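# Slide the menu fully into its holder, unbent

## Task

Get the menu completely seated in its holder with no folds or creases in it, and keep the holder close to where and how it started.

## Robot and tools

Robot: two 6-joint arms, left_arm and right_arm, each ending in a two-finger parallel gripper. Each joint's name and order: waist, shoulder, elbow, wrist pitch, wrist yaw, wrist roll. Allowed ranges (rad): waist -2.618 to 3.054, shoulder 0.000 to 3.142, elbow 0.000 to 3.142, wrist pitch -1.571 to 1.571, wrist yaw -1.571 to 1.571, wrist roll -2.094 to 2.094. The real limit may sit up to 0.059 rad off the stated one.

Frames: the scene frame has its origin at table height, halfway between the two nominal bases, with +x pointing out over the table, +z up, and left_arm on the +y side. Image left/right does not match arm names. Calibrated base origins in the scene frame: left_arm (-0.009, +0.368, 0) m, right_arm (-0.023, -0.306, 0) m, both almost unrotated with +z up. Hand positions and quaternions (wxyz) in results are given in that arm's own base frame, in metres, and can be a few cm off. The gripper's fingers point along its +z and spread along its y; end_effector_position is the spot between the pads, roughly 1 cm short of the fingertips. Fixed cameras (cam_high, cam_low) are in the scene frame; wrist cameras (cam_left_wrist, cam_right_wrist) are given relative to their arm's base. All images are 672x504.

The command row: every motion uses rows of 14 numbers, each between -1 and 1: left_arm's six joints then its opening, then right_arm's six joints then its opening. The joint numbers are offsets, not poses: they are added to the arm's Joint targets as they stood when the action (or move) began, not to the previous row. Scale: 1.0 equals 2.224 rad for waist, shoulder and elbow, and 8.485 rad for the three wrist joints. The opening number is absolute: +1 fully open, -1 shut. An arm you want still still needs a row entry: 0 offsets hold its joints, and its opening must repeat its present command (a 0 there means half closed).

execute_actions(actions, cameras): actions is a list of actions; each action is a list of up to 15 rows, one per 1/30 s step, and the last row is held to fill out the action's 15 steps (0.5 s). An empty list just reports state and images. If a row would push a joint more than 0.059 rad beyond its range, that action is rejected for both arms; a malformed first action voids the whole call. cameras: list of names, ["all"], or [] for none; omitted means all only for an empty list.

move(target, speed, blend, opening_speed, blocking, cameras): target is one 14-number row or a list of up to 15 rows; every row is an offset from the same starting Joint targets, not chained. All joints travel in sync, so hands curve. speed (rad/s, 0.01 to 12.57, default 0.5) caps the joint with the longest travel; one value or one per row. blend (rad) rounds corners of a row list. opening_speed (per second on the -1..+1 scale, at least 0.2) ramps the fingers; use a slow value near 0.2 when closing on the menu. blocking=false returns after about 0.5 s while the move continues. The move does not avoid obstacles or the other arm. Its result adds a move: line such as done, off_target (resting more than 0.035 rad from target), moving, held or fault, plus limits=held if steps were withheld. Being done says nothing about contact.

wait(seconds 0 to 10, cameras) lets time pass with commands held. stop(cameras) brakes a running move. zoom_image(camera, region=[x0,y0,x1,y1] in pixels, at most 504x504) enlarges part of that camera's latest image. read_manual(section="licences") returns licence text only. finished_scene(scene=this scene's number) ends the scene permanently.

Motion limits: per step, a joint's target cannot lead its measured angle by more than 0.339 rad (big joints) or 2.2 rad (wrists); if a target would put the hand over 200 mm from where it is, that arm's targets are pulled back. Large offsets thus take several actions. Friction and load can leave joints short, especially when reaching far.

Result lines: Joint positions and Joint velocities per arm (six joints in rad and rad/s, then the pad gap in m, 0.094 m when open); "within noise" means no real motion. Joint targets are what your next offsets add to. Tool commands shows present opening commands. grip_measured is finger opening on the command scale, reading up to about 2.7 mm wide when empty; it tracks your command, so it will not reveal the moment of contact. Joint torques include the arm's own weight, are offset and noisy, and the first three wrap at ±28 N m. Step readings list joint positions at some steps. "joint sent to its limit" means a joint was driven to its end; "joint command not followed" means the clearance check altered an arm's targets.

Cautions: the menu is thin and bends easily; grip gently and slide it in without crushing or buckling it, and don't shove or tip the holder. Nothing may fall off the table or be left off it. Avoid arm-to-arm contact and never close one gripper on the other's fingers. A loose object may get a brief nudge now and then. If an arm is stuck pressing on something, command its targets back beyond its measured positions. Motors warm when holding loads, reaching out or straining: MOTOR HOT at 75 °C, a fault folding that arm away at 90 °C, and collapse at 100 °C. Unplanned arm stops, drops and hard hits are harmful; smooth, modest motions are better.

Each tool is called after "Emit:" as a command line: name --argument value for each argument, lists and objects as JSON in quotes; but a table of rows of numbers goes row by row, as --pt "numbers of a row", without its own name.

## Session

Emit:
execute_actions --actions '[]'

Emit:
zoom_image --camera "cam_high" --region '[250, 50, 430, 280]'

Scene clock: 0.00 s.
left_arm: end_effector_position=(+0.3788, +0.0000, +0.4021) grip_measured=+1.000 end_effector_quat_wxyz=(+0.707, +0.000, +0.707, +0.000) | right_arm: end_effector_position=(+0.3788, +0.0000, +0.4022) grip_measured=+1.000 end_effector_quat_wxyz=(+0.707, +0.000, +0.707, +0.000)
Joint positions: left_arm=[0 1.047 1.047 0 0 0 0.094] | right_arm=[0 1.047 1.047 0 0 0 0.094]
Joint velocities: within noise
Joint torques (N m): no reading
Motor temperatures (°C): left_arm=[24 44 47 45 23 23 26] | right_arm=[24 39 39 30 23 24 25]
Heat: left arm: 47 °C; right arm: 39 °C.
Joint targets: left_arm=[0.000 1.044 1.057 0.002 0.000 0.000] | right_arm=[0.000 1.043 1.057 0.003 0.000 0.000]
Tool commands: left_gripper/opening=+1.0 right_gripper/opening=+1.0
camera_calibration:
cam_left_wrist: T_world_to_cam=[[-0.0174221, -0.997991, -0.0609183, 0.0322122], [-0.582759, 0.0596442, -0.810453, 0.579353], [0.812458, 0.021381, -0.582628, 0.036313], [0, 0, 0, 1]] pos_world=[0.308682, -0.00318394, 0.492658]

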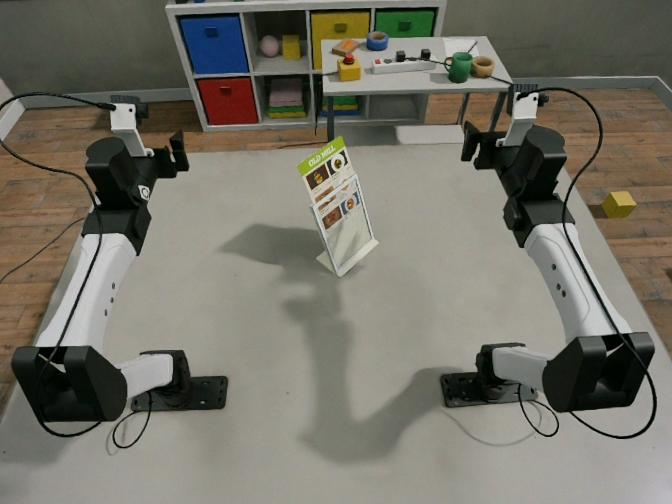

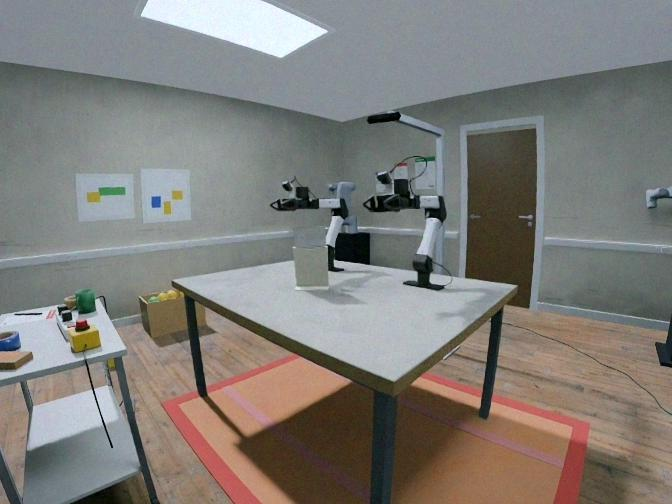

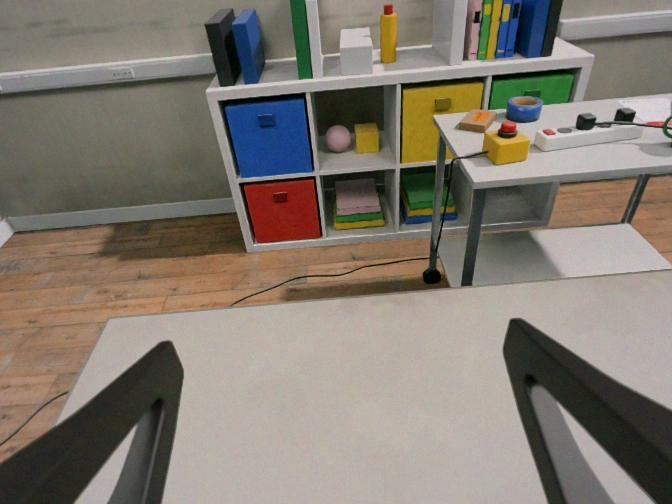

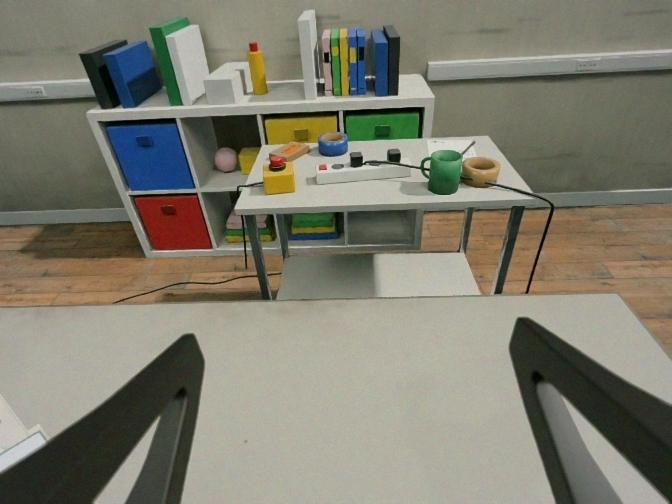

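Scaled by 2.191 from the camera's 672x504 image, which has a finer 960x720 frame.

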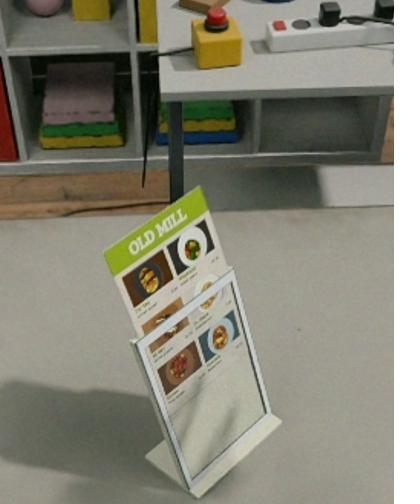

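Emit:
move --target '[-0.1888,0.08,-0.1574,0.0601,0.0536,-0.043,-0.5,-0.103,0.4816,0.3687,0.0276,-0.1768,0,-1]' --speed 0.8 --cameras '["all"]'

Emit:
zoom_image --camera "cam_right_wrist" --region '[0, 100, 350, 450]'

Emit:
zoom_image --camera "cam_left_wrist" --region '[200, 150, 500, 450]'

Scene clock: 14.53 s.
left_arm: end_effector_position=(+0.3381, -0.2280, +0.2945) grip_measured=-0.498 end_effector_quat_wxyz=(+0.580, +0.174, +0.688, -0.401) | right_arm: end_effector_position=(+0.5201, +0.0565, +0.3337) grip_measured=-0.990 end_effector_quat_wxyz=(+0.563, -0.408, +0.579, +0.426)
Joint positions: left_arm=[-0.413 1.214 0.715 0.493 0.439 -0.354 0.024] | right_arm=[-0.225 2.102 1.844 0.225 -1.486 0 0]
Joint torques (N m): left_arm=[-0.66 -2.48 7.17 2.23 0.29 0.02] | right_arm=[-0.81 -12.59 8.73 1.7 -0.13 -0.03]
Heat: left arm: 50 °C; right arm: 41 °C.
Joint targets: left_arm=[-0.420 1.222 0.707 0.512 0.455 -0.365] | right_arm=[-0.229 2.114 1.877 0.238 -1.500 0.000]
move: done
camera_calibration:
cam_left_wrist: T_world_to_cam=[[-0.730014, -0.617819, 0.292197, 0.0210442], [-0.558391, 0.292674, -0.776235, 0.516782], [0.394055, -0.729823, -0.558641, -0.025365], [0, 0, 0, 1]] pos_world=[0.313924, -0.156759, 0.380826]
cam_right_wrist: T_world_to_cam=[[0.945154, -0.314558, -0.0879678, -0.441696], [-0.253625, -0.537088, -0.804494, 0.461975], [0.205813, 0.782681, -0.587411, 0.15622], [0, 0, 0, 1]] pos_world=[0.502487, -0.0130876, 0.424566]

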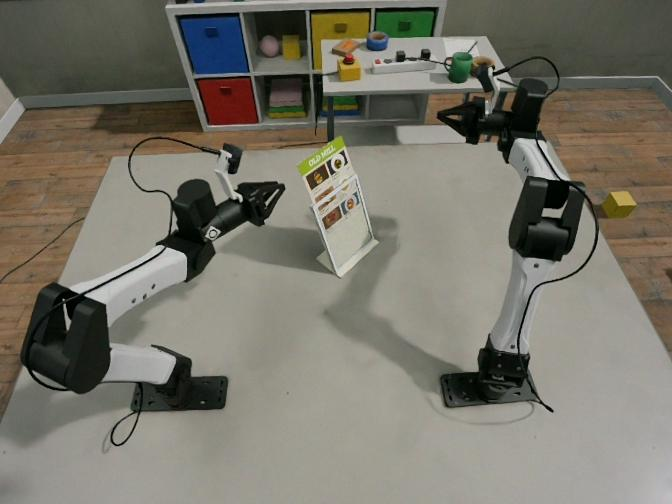

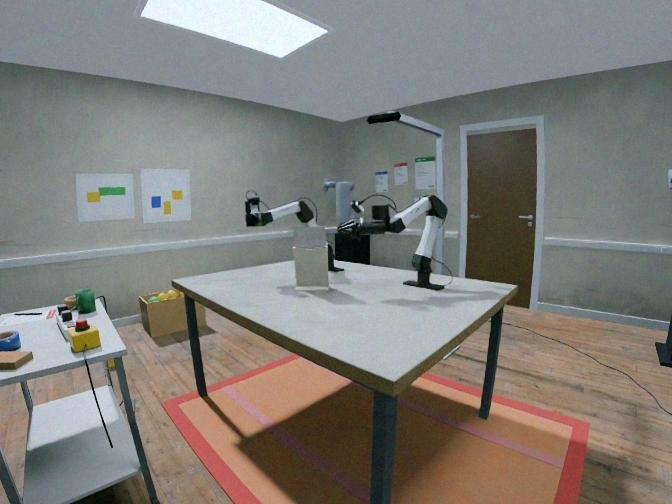

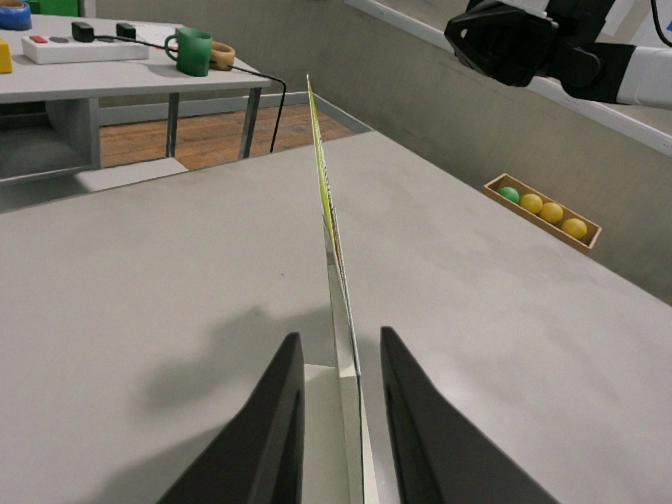

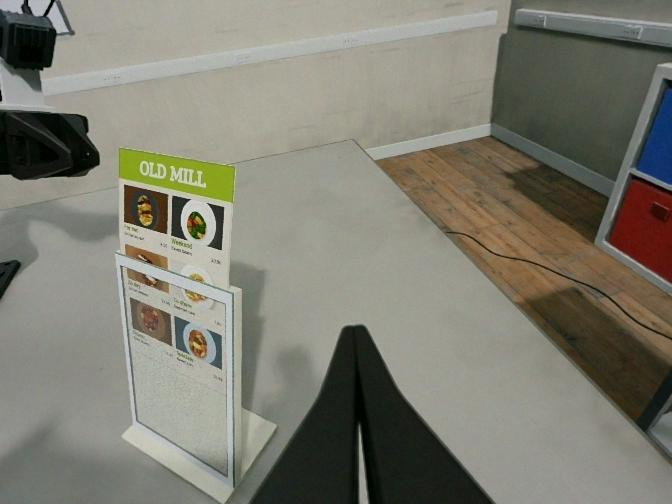

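Scaled by 1.440 from the camera's 672x504 image, which has a finer 960x720 frame.

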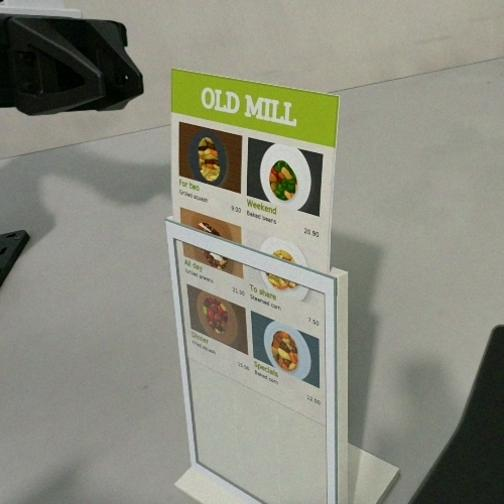

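Scaled by 1.680 from the camera's 672x504 image, which has a finer 960x720 frame.

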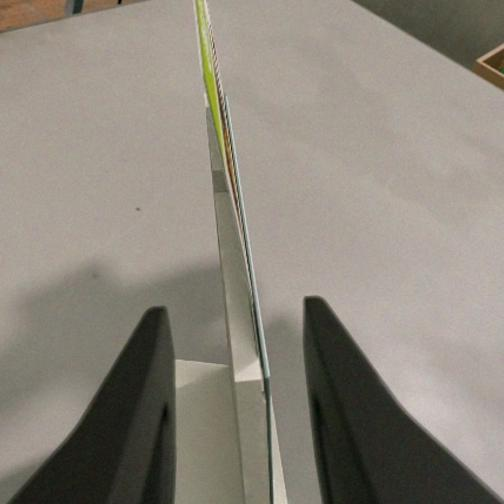

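Emit:
move --pt "-0.0526 0.156 0.1403 0.0084 -0.0176 0 -0.5 0 0 0 0 0 0 -1" --pt "-0.0526 0.156 0.1403 0.0084 -0.0176 0 -1 0 0 0 0 0 0 -1" --speed 0.25 --opening_speed 0.4 --cameras '["cam_left_wrist","cam_right_wrist"]'

Scene clock: 23.37 s.
left_arm: end_effector_position=(+0.3976, -0.2956, +0.2951) grip_measured=-0.985 end_effector_quat_wxyz=(+0.581, +0.173, +0.687, -0.401) | right_arm: end_effector_position=(+0.5199, +0.0566, +0.3339) grip_measured=-0.990 end_effector_quat_wxyz=(+0.564, -0.409, +0.578, +0.426)
Joint positions: left_arm=[-0.53 1.558 0.989 0.565 0.32 -0.356 0.001] | right_arm=[-0.225 2.102 1.844 0.226 -1.487 0 0]
Joint torques (N m): left_arm=[-0.69 -4.67 10.41 2.26 -0.04 0] | right_arm=[-0.83 -12.59 8.73 1.7 -0.12 -0.03]
Motor temperatures (°C): left_arm=[24 42 50 50 23 22 26] | right_arm=[24 42 41 32 23 24 25]
Heat: left arm: 50 °C; right arm: 42 °C.
Joint targets: left_arm=[-0.537 1.569 1.019 0.583 0.306 -0.365] | right_arm=[-0.229 2.114 1.877 0.238 -1.500 0.000]
move: done
camera_calibration:
cam_left_wrist: T_world_to_cam=[[-0.729215, -0.619039, 0.29161, 0.0220995], [-0.55739, 0.290148, -0.777902, 0.569613], [0.396941, -0.729798, -0.556626, -0.0995704], [0, 0, 0, 1]] pos_world=[0.373135, -0.224258, 0.381235]
cam_right_wrist: T_world_to_cam=[[0.945639, -0.313518, -0.0864439, -0.442251], [-0.251805, -0.537622, -0.804709, 0.461208], [0.205817, 0.782732, -0.587342, 0.156231], [0, 0, 0, 1]] pos_world=[0.502189, -0.0129852, 0.42467]
Images, in order (width x height): cam_left_wrist 672x504, cam_right_wrist 672x504.

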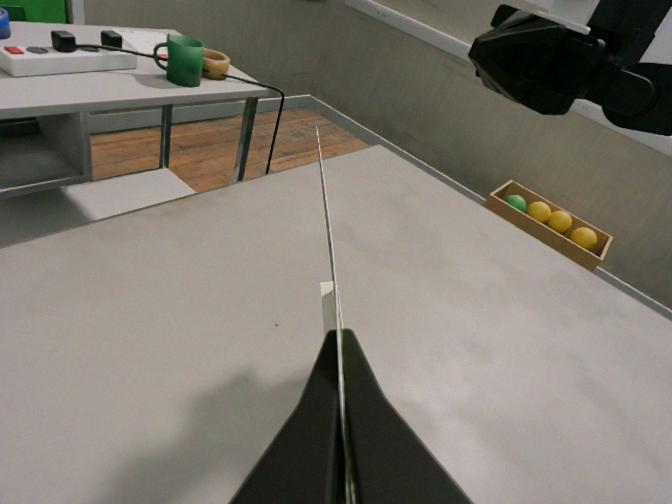

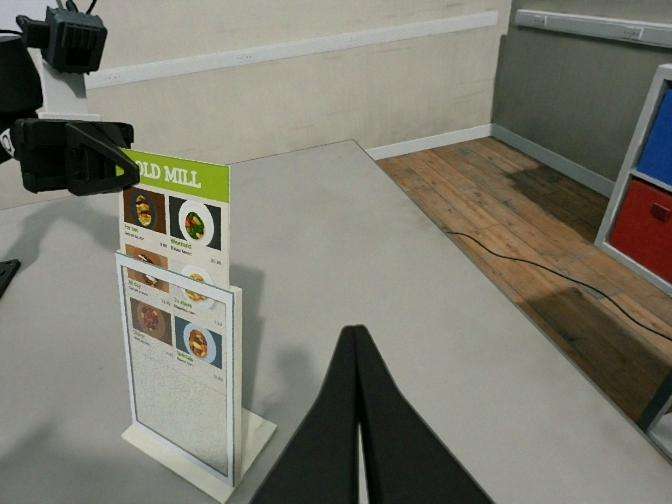

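Emit:
move --target '[-0.0148,0.0189,-0.0607,0.01685,-0.0039,0,-1,0,0,0,0,0,0,-1]' --speed 0.08 --cameras '["cam_right_wrist"]'

Emit:
zoom_image --camera "cam_right_wrist" --region '[0, 100, 350, 450]'

Scene clock: 27.80 s.
left_arm: end_effector_position=(+0.3900, -0.3031, +0.2645) grip_measured=-0.985 end_effector_quat_wxyz=(+0.583, +0.173, +0.685, -0.401) | right_arm: end_effector_position=(+0.5199, +0.0566, +0.3339) grip_measured=-0.990 end_effector_quat_wxyz=(+0.564, -0.409, +0.578, +0.425)
Joint positions: left_arm=[-0.562 1.599 0.893 0.706 0.289 -0.356 0.001] | right_arm=[-0.225 2.102 1.844 0.227 -1.487 0 0]
Joint torques (N m): left_arm=[-0.94 -4.66 6.63 2.31 -0.06 0.01] | right_arm=[-0.8 -12.56 8.72 1.69 -0.11 -0.03]
Heat: left arm: 51 °C; right arm: 43 °C.
Joint targets: left_arm=[-0.570 1.611 0.884 0.726 0.272 -0.365] | right_arm=[-0.229 2.114 1.877 0.238 -1.500 0.000]
move: done
camera_calibration:
cam_right_wrist: T_world_to_cam=[[0.945682, -0.31349, -0.0860724, -0.442421], [-0.251487, -0.537683, -0.804768, 0.461154], [0.206007, 0.782701, -0.587317, 0.156184], [0, 0, 0, 1]] pos_world=[0.502189, -0.0129851, 0.424771]
Images, in order (width x height): cam_right_wrist 672x504.

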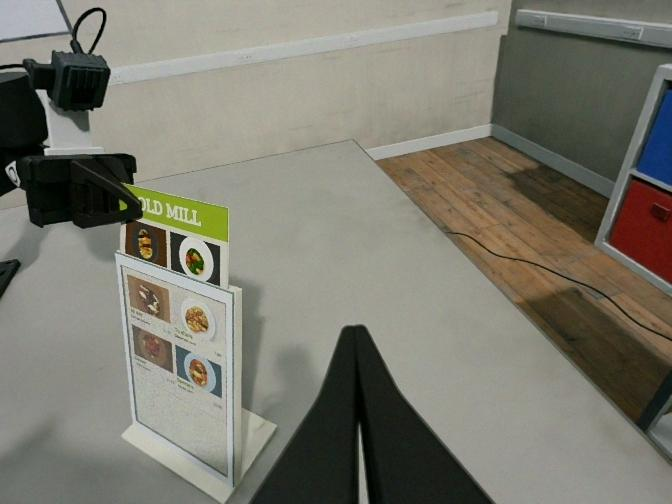

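Scaled by 1.440 from the camera's 672x504 image, which has a finer 960x720 frame.

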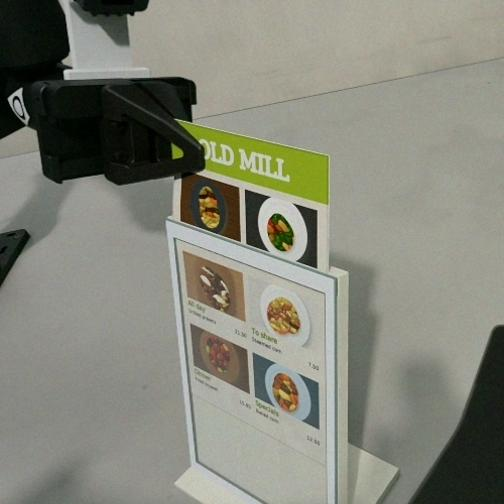

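Emit:
move --target '[-0.0061,0.0103,-0.0169,0.0071,-0.0018,0,-1,0,0,0,0,0,0,-1]' --speed 0.06

Emit:
move --pt "0 0 0 0 0 0 -0.6 0 0 0 0 0 0 -1" --pt "0.0281 -0.0603 0.1241 -0.0438 0.0095 0 -0.6 0 0 0 0 0 0 -1" --speed 0.2 --opening_speed 0.5 --cameras '["cam_right_wrist","cam_left_wrist","cam_high"]'

Emit:
zoom_image --camera "cam_right_wrist" --region '[0, 100, 350, 450]'

Scene clock: 35.13 s.
left_arm: end_effector_position=(+0.3865, -0.3063, +0.2514) grip_measured=-0.985 end_effector_quat_wxyz=(+0.583, +0.173, +0.685, -0.401) | right_arm: end_effector_position=(+0.5199, +0.0566, +0.3339) grip_measured=-0.990 end_effector_quat_wxyz=(+0.564, -0.409, +0.578, +0.425)
Joint positions: left_arm=[-0.576 1.621 0.856 0.768 0.274 -0.356 0.001] | right_arm=[-0.225 2.102 1.844 0.227 -1.487 0 0]
Joint torques (N m): left_arm=[-0.77 -4.6 6.46 2.3 -0.06 0.01] | right_arm=[-0.83 -12.56 8.72 1.7 -0.12 -0.03]
Heat: left arm: 52 °C; right arm: 44 °C.
Joint targets: left_arm=[-0.584 1.634 0.846 0.786 0.257 -0.365] | right_arm=[-0.229 2.114 1.877 0.238 -1.500 0.000]
move: done
camera_calibration:
cam_left_wrist: T_world_to_cam=[[-0.730698, -0.618273, 0.289515, 0.0214086], [-0.55292, 0.287197, -0.782175, 0.530956], [0.40045, -0.731612, -0.551709, -0.130407], [0, 0, 0, 1]] pos_world=[0.361441, -0.23466, 0.337156]
cam_right_wrist: T_world_to_cam=[[0.945682, -0.31349, -0.0860724, -0.442421], [-0.251487, -0.537683, -0.804768, 0.461154], [0.206007, 0.782701, -0.587317, 0.156184], [0, 0, 0, 1]] pos_world=[0.502189, -0.0129851, 0.424771]

Scene clock: 38.67 s.
left_arm: end_effector_position=(+0.3976, -0.2956, +0.3307) grip_measured=-0.602 end_effector_quat_wxyz=(+0.583, +0.174, +0.685, -0.402) | right_arm: end_effector_position=(+0.5199, +0.0566, +0.3340) grip_measured=-0.990 end_effector_quat_wxyz=(+0.564, -0.409, +0.578, +0.425)
Joint positions: left_arm=[-0.529 1.524 1.096 0.43 0.322 -0.356 0.019] | right_arm=[-0.225 2.102 1.844 0.227 -1.487 0 0]
Joint torques (N m): left_arm=[0.84 -7.25 10.36 1.94 0.35 0] | right_arm=[-0.83 -12.57 8.72 1.7 -0.12 -0.03]
Heat: left arm: 52 °C; right arm: 45 °C.
Joint targets: left_arm=[-0.521 1.500 1.123 0.415 0.338 -0.365] | right_arm=[-0.229 2.114 1.877 0.238 -1.500 0.000]
move: done
camera_calibration:
cam_left_wrist: T_world_to_cam=[[-0.731782, -0.616984, 0.289527, 0.0139917], [-0.552571, 0.288436, -0.781965, 0.59613], [0.39895, -0.732212, -0.552, -0.0826937], [0, 0, 0, 1]] pos_world=[0.372633, -0.223862, 0.416455]
cam_right_wrist: T_world_to_cam=[[0.945709, -0.313509, -0.0857145, -0.442587], [-0.251218, -0.537775, -0.80479, 0.461028], [0.206213, 0.78263, -0.587338, 0.156089], [0, 0, 0, 1]] pos_world=[0.502189, -0.0129852, 0.424772]
Images, in order (width x height): cam_high 672x504, cam_left_wrist 672x504, cam_right_wrist 672x504.

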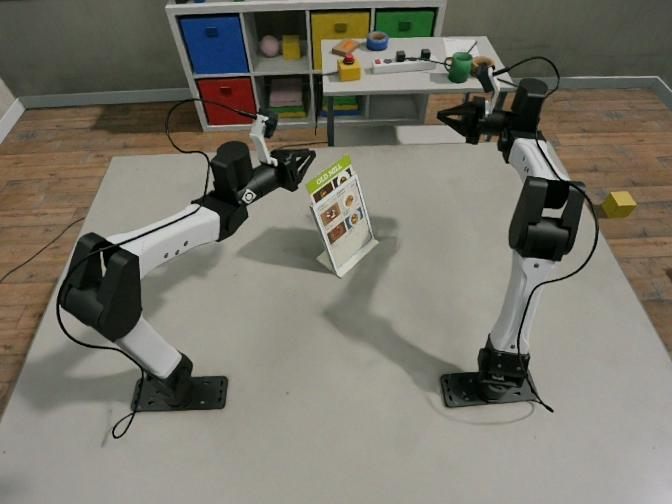

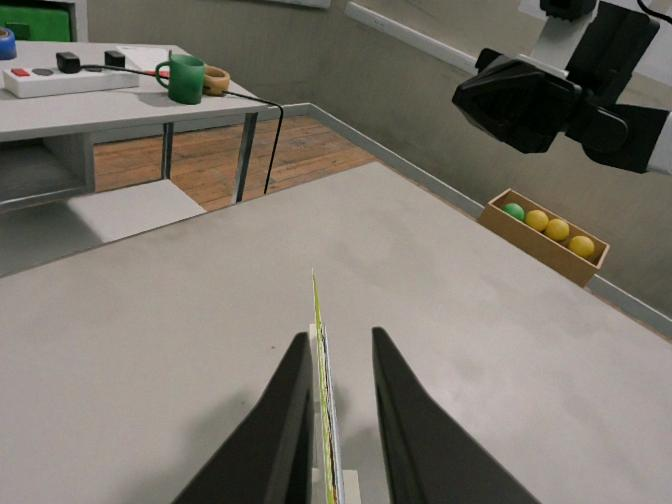

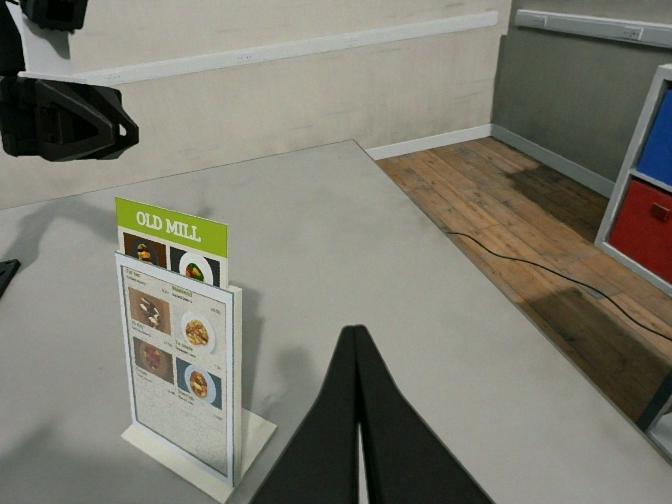

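Scaled by 1.440 from the camera's 672x504 image, which has a finer 960x720 frame.

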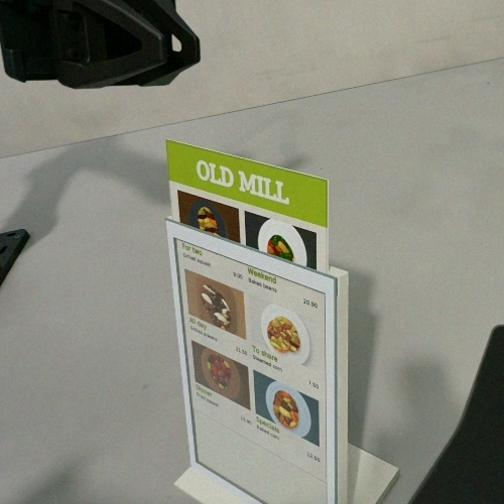

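Emit:
move --pt "0 0 0 0 0 0 -1 0 0 0 0 0 0 -1" --pt "-0.0409 0.2374 0.5027 -0.1582 -0.0194 0.0147 -1 0 0 0 0 0 0 -1" --speed 0.5 --cameras '["cam_right_wrist","cam_left_wrist"]'

Emit:
zoom_image --camera "cam_left_wrist" --region '[240, 150, 440, 350]'

Emit:
zoom_image --camera "cam_right_wrist" --region '[80, 100, 330, 350]'

Scene clock: 49.07 s.
left_arm: end_effector_position=(+0.4303, -0.3360, +0.3014) grip_measured=-0.987 end_effector_quat_wxyz=(+0.342, +0.198, +0.884, -0.250) | right_arm: end_effector_position=(+0.5199, +0.0566, +0.3340) grip_measured=-0.990 end_effector_quat_wxyz=(+0.564, -0.409, +0.578, +0.425)
Joint positions: left_arm=[-0.604 2.012 2.213 -0.911 0.189 -0.25 0.001] | right_arm=[-0.225 2.102 1.844 0.227 -1.487 0 0]
Joint torques (N m): left_arm=[-0.75 -7.17 9.65 1.65 0.01 0.2] | right_arm=[-0.84 -12.57 8.73 1.69 -0.13 -0.03]
Heat: left arm: 52 °C; right arm: 46 °C.
Joint targets: left_arm=[-0.612 2.028 2.241 -0.927 0.173 -0.240] | right_arm=[-0.229 2.114 1.877 0.238 -1.500 0.000]
move: done
camera_calibration:
cam_left_wrist: T_world_to_cam=[[-0.570556, -0.774408, 0.27342, -0.0959921], [-0.820956, 0.528777, -0.215466, 0.628585], [0.0222803, -0.347402, -0.937452, 0.266018], [0, 0, 0, 1]] pos_world=[0.455345, -0.314303, 0.411064]
cam_right_wrist: T_world_to_cam=[[0.945709, -0.313509, -0.0857145, -0.442587], [-0.251218, -0.537775, -0.80479, 0.461028], [0.206213, 0.78263, -0.587338, 0.156089], [0, 0, 0, 1]] pos_world=[0.502189, -0.0129852, 0.424772]
Images, in order (width x height): cam_left_wrist 672x504, cam_right_wrist 672x504.

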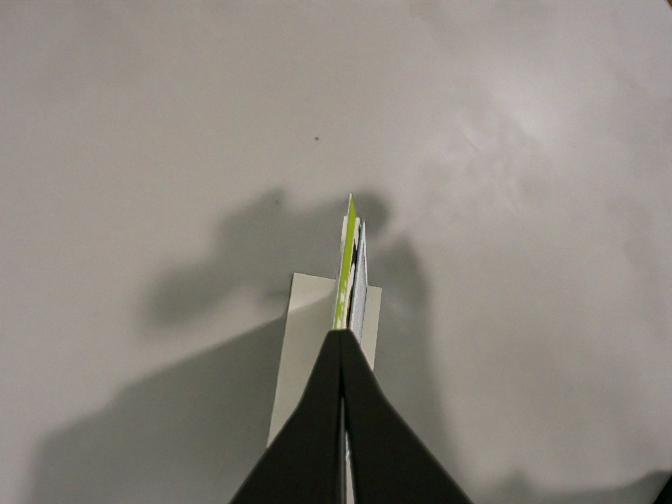

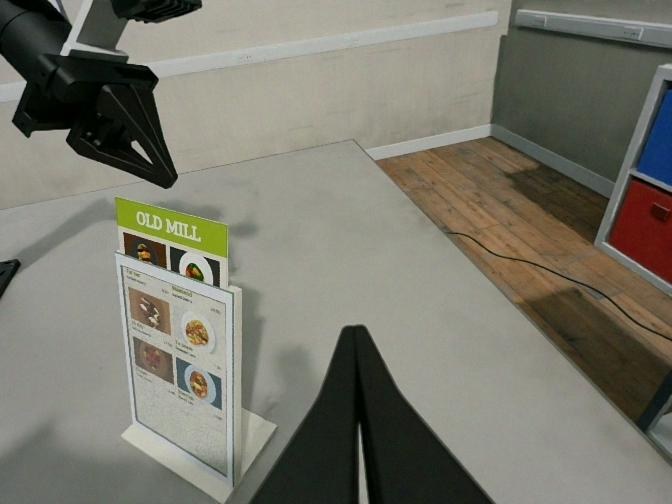

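Scaled by 2.520 from the camera's 672x504 image, which has a finer 960x720 frame.

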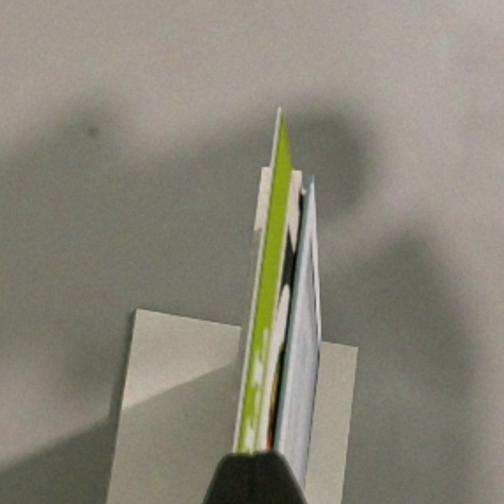

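Scaled by 2.016 from the camera's 672x504 image, which has a finer 960x720 frame.

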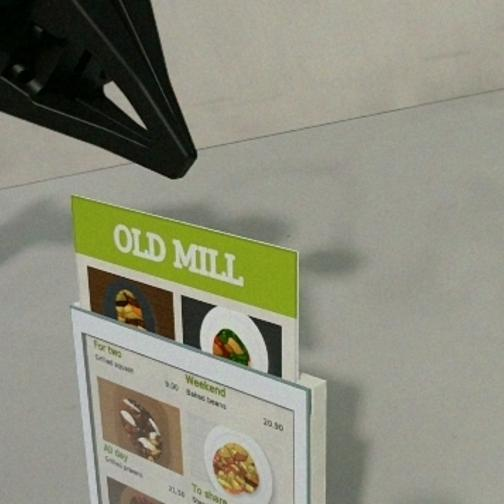

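Emit:
move --target '[-0.0058,-0.0531,-0.1259,0.0246,-0.0011,0,-1,0,0,0,0,0,0,-1]' --speed 0.08 --cameras '["cam_right_wrist","cam_left_wrist"]'

Emit:
zoom_image --camera "cam_left_wrist" --region '[240, 150, 440, 350]'

Emit:
zoom_image --camera "cam_right_wrist" --region '[80, 150, 330, 400]'

Scene clock: 60.33 s.
left_arm: end_effector_position=(+0.4271, -0.3390, +0.2646) grip_measured=-0.987 end_effector_quat_wxyz=(+0.341, +0.201, +0.885, -0.246) | right_arm: end_effector_position=(+0.5199, +0.0566, +0.3340) grip_measured=-0.990 end_effector_quat_wxyz=(+0.564, -0.409, +0.578, +0.425)
Joint positions: left_arm=[-0.615 1.948 1.97 -0.738 0.178 -0.249 0.001] | right_arm=[-0.225 2.102 1.844 0.227 -1.487 0 0]
Joint torques (N m): left_arm=[-0.98 -11.21 6.76 1.96 0.04 0.19] | right_arm=[-0.83 -12.59 8.72 1.69 -0.12 -0.03]
Motor temperatures (°C): left_arm=[24 46 53 51 23 22 26] | right_arm=[24 48 43 32 23 24 25]
Heat: left arm: 53 °C; right arm: 48 °C.
Joint targets: left_arm=[-0.625 1.910 1.961 -0.719 0.164 -0.240] | right_arm=[-0.229 2.114 1.877 0.238 -1.500 0.000]
move: off_target (left_arm); left_arm: the shoulder is farthest, 0.038 rad from its target
camera_calibration:
cam_left_wrist: T_world_to_cam=[[-0.573459, -0.774652, 0.266568, -0.0870307], [-0.818968, 0.533775, -0.210657, 0.619132], [0.0208979, -0.339114, -0.940513, 0.23478], [0, 0, 0, 1]] pos_world=[0.452234, -0.318279, 0.374438]
cam_right_wrist: T_world_to_cam=[[0.945709, -0.313509, -0.0857145, -0.442587], [-0.251218, -0.537775, -0.80479, 0.461028], [0.206213, 0.78263, -0.587338, 0.156089], [0, 0, 0, 1]] pos_world=[0.502189, -0.0129852, 0.424772]
Images, in order (width x height): cam_left_wrist 672x504, cam_right_wrist 672x504.

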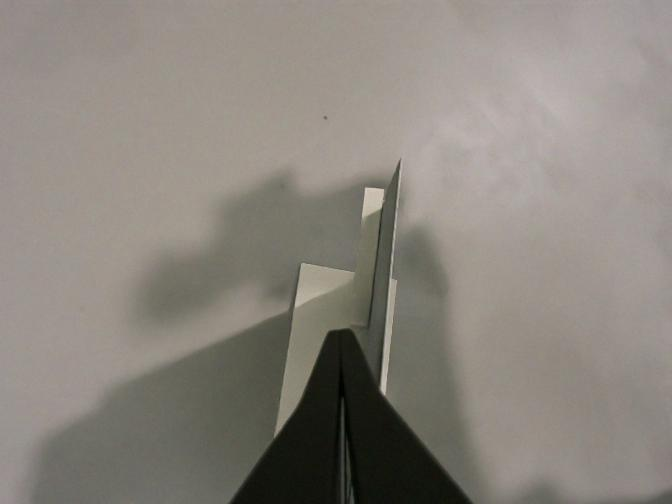

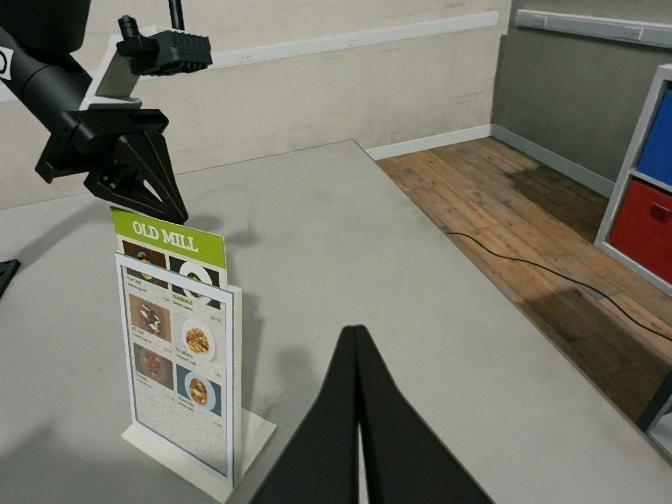

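Scaled by 2.520 from the camera's 672x504 image, which has a finer 960x720 frame.

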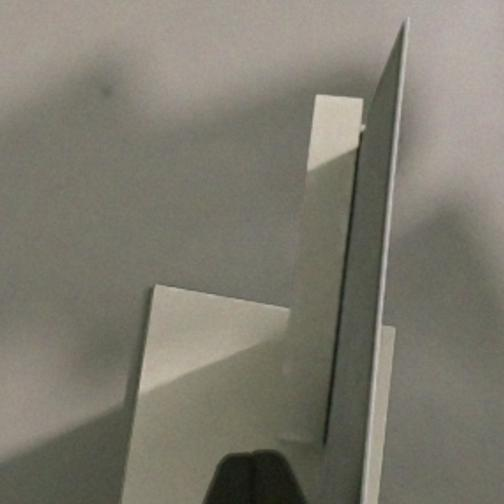

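Scaled by 2.016 from the camera's 672x504 image, which has a finer 960x720 frame.

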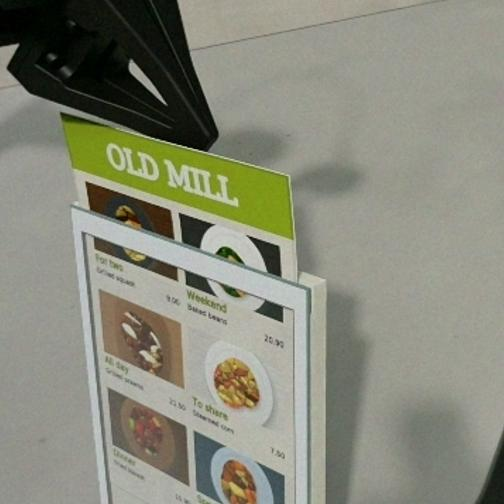

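Emit:
move --pt "0 0.053 0.1259 -0.0246 0 0 -1 0 0 0 0 0 0 -1" --pt "-0.0085 0.053 0.1259 -0.0246 0 0 -1 0 0 0 0 0 0 -1" --speed 0.15 --cameras '["cam_right_wrist","cam_left_wrist"]'

Emit:
zoom_image --camera "cam_left_wrist" --region '[240, 150, 440, 350]'

Emit:
zoom_image --camera "cam_right_wrist" --region '[80, 150, 330, 400]'

Scene clock: 66.23 s.
left_arm: end_effector_position=(+0.4193, -0.3497, +0.3013) grip_measured=-0.987 end_effector_quat_wxyz=(+0.341, +0.212, +0.881, -0.251) | right_arm: end_effector_position=(+0.5199, +0.0566, +0.3340) grip_measured=-0.990 end_effector_quat_wxyz=(+0.564, -0.409, +0.578, +0.425)
Joint positions: left_arm=[-0.64 2.012 2.213 -0.912 0.177 -0.249 0.001] | right_arm=[-0.225 2.102 1.844 0.227 -1.487 0 0]
Joint torques (N m): left_arm=[-0.31 -7.15 9.65 1.7 0.05 0.18] | right_arm=[-0.83 -12.57 8.72 1.69 -0.12 -0.03]
Heat: left arm: 52 °C; right arm: 48 °C.
Joint targets: left_arm=[-0.644 2.028 2.241 -0.927 0.164 -0.240] | right_arm=[-0.229 2.114 1.877 0.238 -1.500 0.000]
move: done
camera_calibration:
cam_left_wrist: T_world_to_cam=[[-0.593176, -0.760141, 0.265195, -0.0958244], [-0.80488, 0.552728, -0.216008, 0.62855], [0.0176162, -0.341581, -0.939687, 0.266006], [0, 0, 0, 1]] pos_world=[0.44438, -0.329395, 0.411146]
cam_right_wrist: T_world_to_cam=[[0.945709, -0.313509, -0.0857145, -0.442587], [-0.251218, -0.537775, -0.80479, 0.461028], [0.206213, 0.78263, -0.587338, 0.156089], [0, 0, 0, 1]] pos_world=[0.502189, -0.0129852, 0.424772]
Images, in order (width x height): cam_left_wrist 672x504, cam_right_wrist 672x504.

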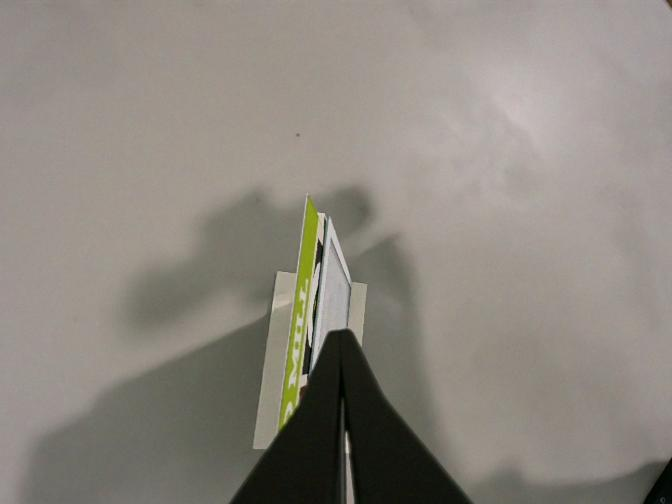

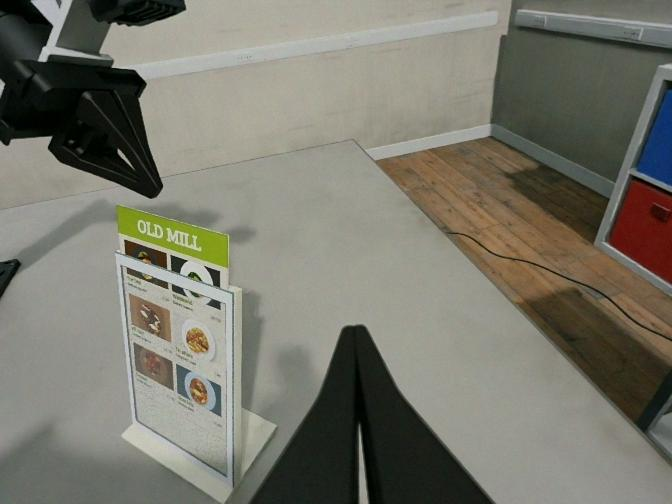

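Scaled by 2.520 from the camera's 672x504 image, which has a finer 960x720 frame.

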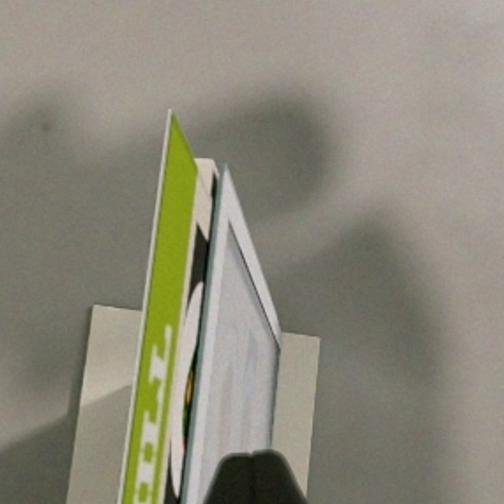

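Scaled by 2.016 from the camera's 672x504 image, which has a finer 960x720 frame.

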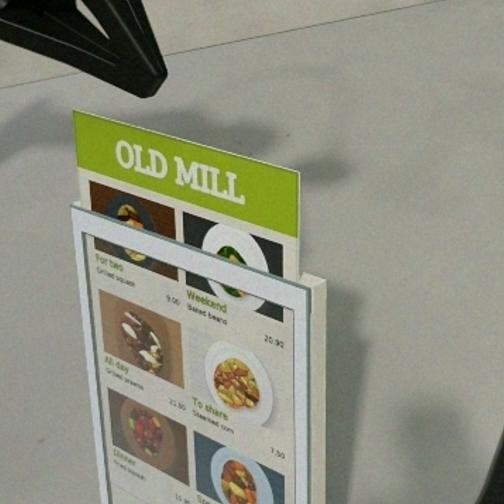

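Emit:
move --pt "0.0198 0 0 0 0 0 -1 0 0 0 0 0 0 -1" --pt "0.0144 -0.0184 -0.0441 0.0086 0 0 -1 0 0 0 0 0 0 -1" --speed 0.08 --cameras '["cam_right_wrist","cam_left_wrist"]'

Emit:
zoom_image --camera "cam_left_wrist" --region '[240, 150, 440, 350]'

Emit:
zoom_image --camera "cam_right_wrist" --region '[80, 150, 330, 400]'

Scene clock: 75.80 s.
left_arm: end_effector_position=(+0.4331, -0.3365, +0.2827) grip_measured=-0.987 end_effector_quat_wxyz=(+0.335, +0.197, +0.889, -0.241) | right_arm: end_effector_position=(+0.5199, +0.0566, +0.3340) grip_measured=-0.990 end_effector_quat_wxyz=(+0.564, -0.409, +0.578, +0.425)
Joint positions: left_arm=[-0.605 2.012 2.151 -0.873 0.176 -0.249 0.001] | right_arm=[-0.225 2.102 1.844 0.227 -1.487 0 0]
Joint torques (N m): left_arm=[-0.61 -10.39 6.57 1.96 0.05 0.19] | right_arm=[-0.83 -12.59 8.72 1.69 -0.12 -0.03]
Heat: left arm: 53 °C; right arm: 49 °C.
Joint targets: left_arm=[-0.612 1.987 2.143 -0.854 0.164 -0.240] | right_arm=[-0.229 2.114 1.877 0.238 -1.500 0.000]
move: done
camera_calibration:
cam_left_wrist: T_world_to_cam=[[-0.561377, -0.783839, 0.265428, -0.0944606], [-0.827484, 0.527319, -0.192883, 0.622958], [0.0112242, -0.327918, -0.94464, 0.261653], [0, 0, 0, 1]] pos_world=[0.459523, -0.316739, 0.392398]
cam_right_wrist: T_world_to_cam=[[0.945709, -0.313509, -0.0857145, -0.442587], [-0.251218, -0.537775, -0.80479, 0.461028], [0.206213, 0.78263, -0.587338, 0.156089], [0, 0, 0, 1]] pos_world=[0.502189, -0.0129852, 0.424772]
Images, in order (width x height): cam_left_wrist 672x504, cam_right_wrist 672x504.

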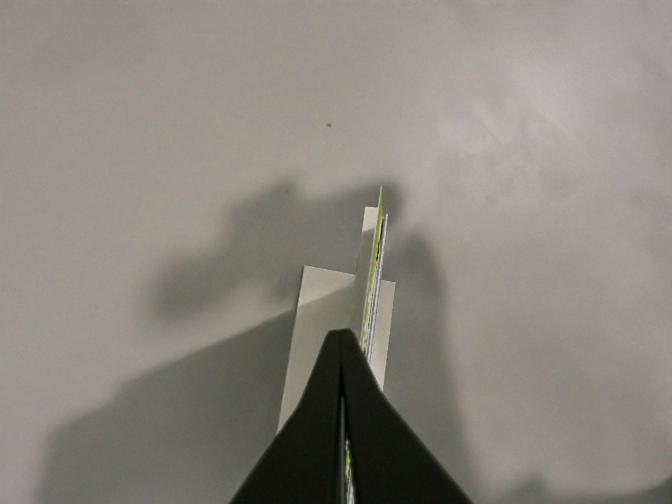

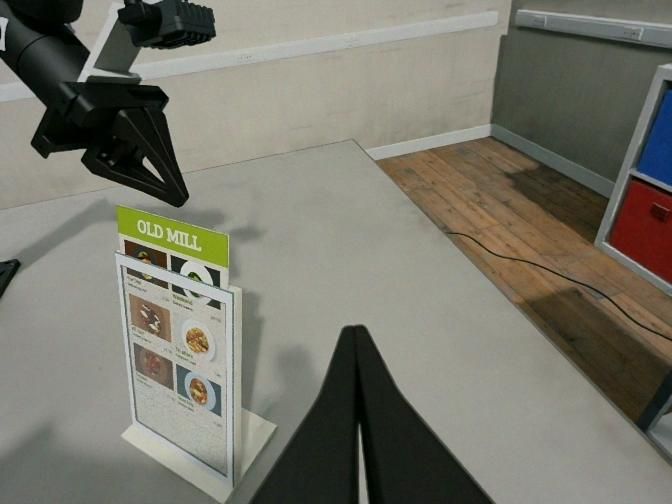

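Scaled by 2.520 from the camera's 672x504 image, which has a finer 960x720 frame.

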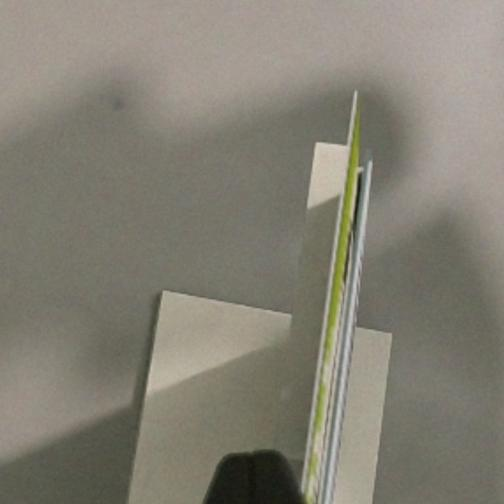

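Scaled by 2.016 from the camera's 672x504 image, which has a finer 960x720 frame.

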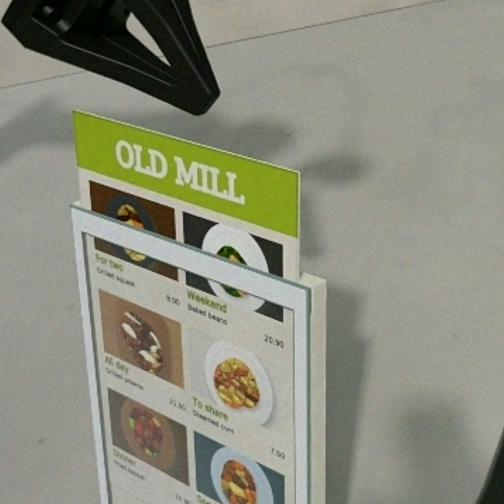

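Emit:
move --target '[-0.0067,0,0,0,0,0,-1,0,0,0,0,0,0,-1]' --speed 0.1 --cameras '["cam_left_wrist"]'

Emit:
zoom_image --camera "cam_left_wrist" --region '[240, 150, 440, 350]'

Scene clock: 80.37 s.
left_arm: end_effector_position=(+0.4285, -0.3427, +0.2829) grip_measured=-0.987 end_effector_quat_wxyz=(+0.334, +0.203, +0.888, -0.243) | right_arm: end_effector_position=(+0.5199, +0.0566, +0.3340) grip_measured=-0.990 end_effector_quat_wxyz=(+0.564, -0.409, +0.578, +0.425)
Joint positions: left_arm=[-0.62 2.012 2.151 -0.872 0.176 -0.249 0.001] | right_arm=[-0.225 2.102 1.844 0.227 -1.487 0 0]
Joint torques (N m): left_arm=[-0.68 -10.4 6.6 1.97 0.05 0.18] | right_arm=[-0.83 -12.59 8.72 1.69 -0.12 -0.03]
Heat: left arm: 53 °C; right arm: 49 °C.
Joint targets: left_arm=[-0.626 1.987 2.143 -0.855 0.164 -0.240] | right_arm=[-0.229 2.114 1.877 0.238 -1.500 0.000]
move: done
camera_calibration:
cam_left_wrist: T_world_to_cam=[[-0.572736, -0.775609, 0.265338, -0.0942678], [-0.819703, 0.538801, -0.194373, 0.623532], [0.00779327, -0.328823, -0.944359, 0.261013], [0, 0, 0, 1]] pos_world=[0.455087, -0.323247, 0.392701]
Images, in order (width x height): cam_left_wrist 672x504.

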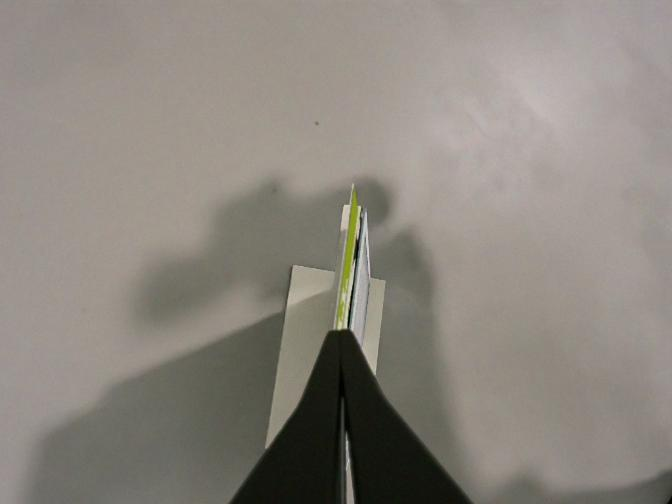

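Scaled by 2.520 from the camera's 672x504 image, which has a finer 960x720 frame.

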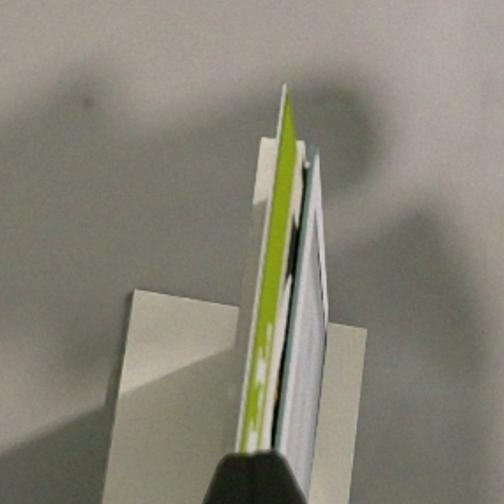

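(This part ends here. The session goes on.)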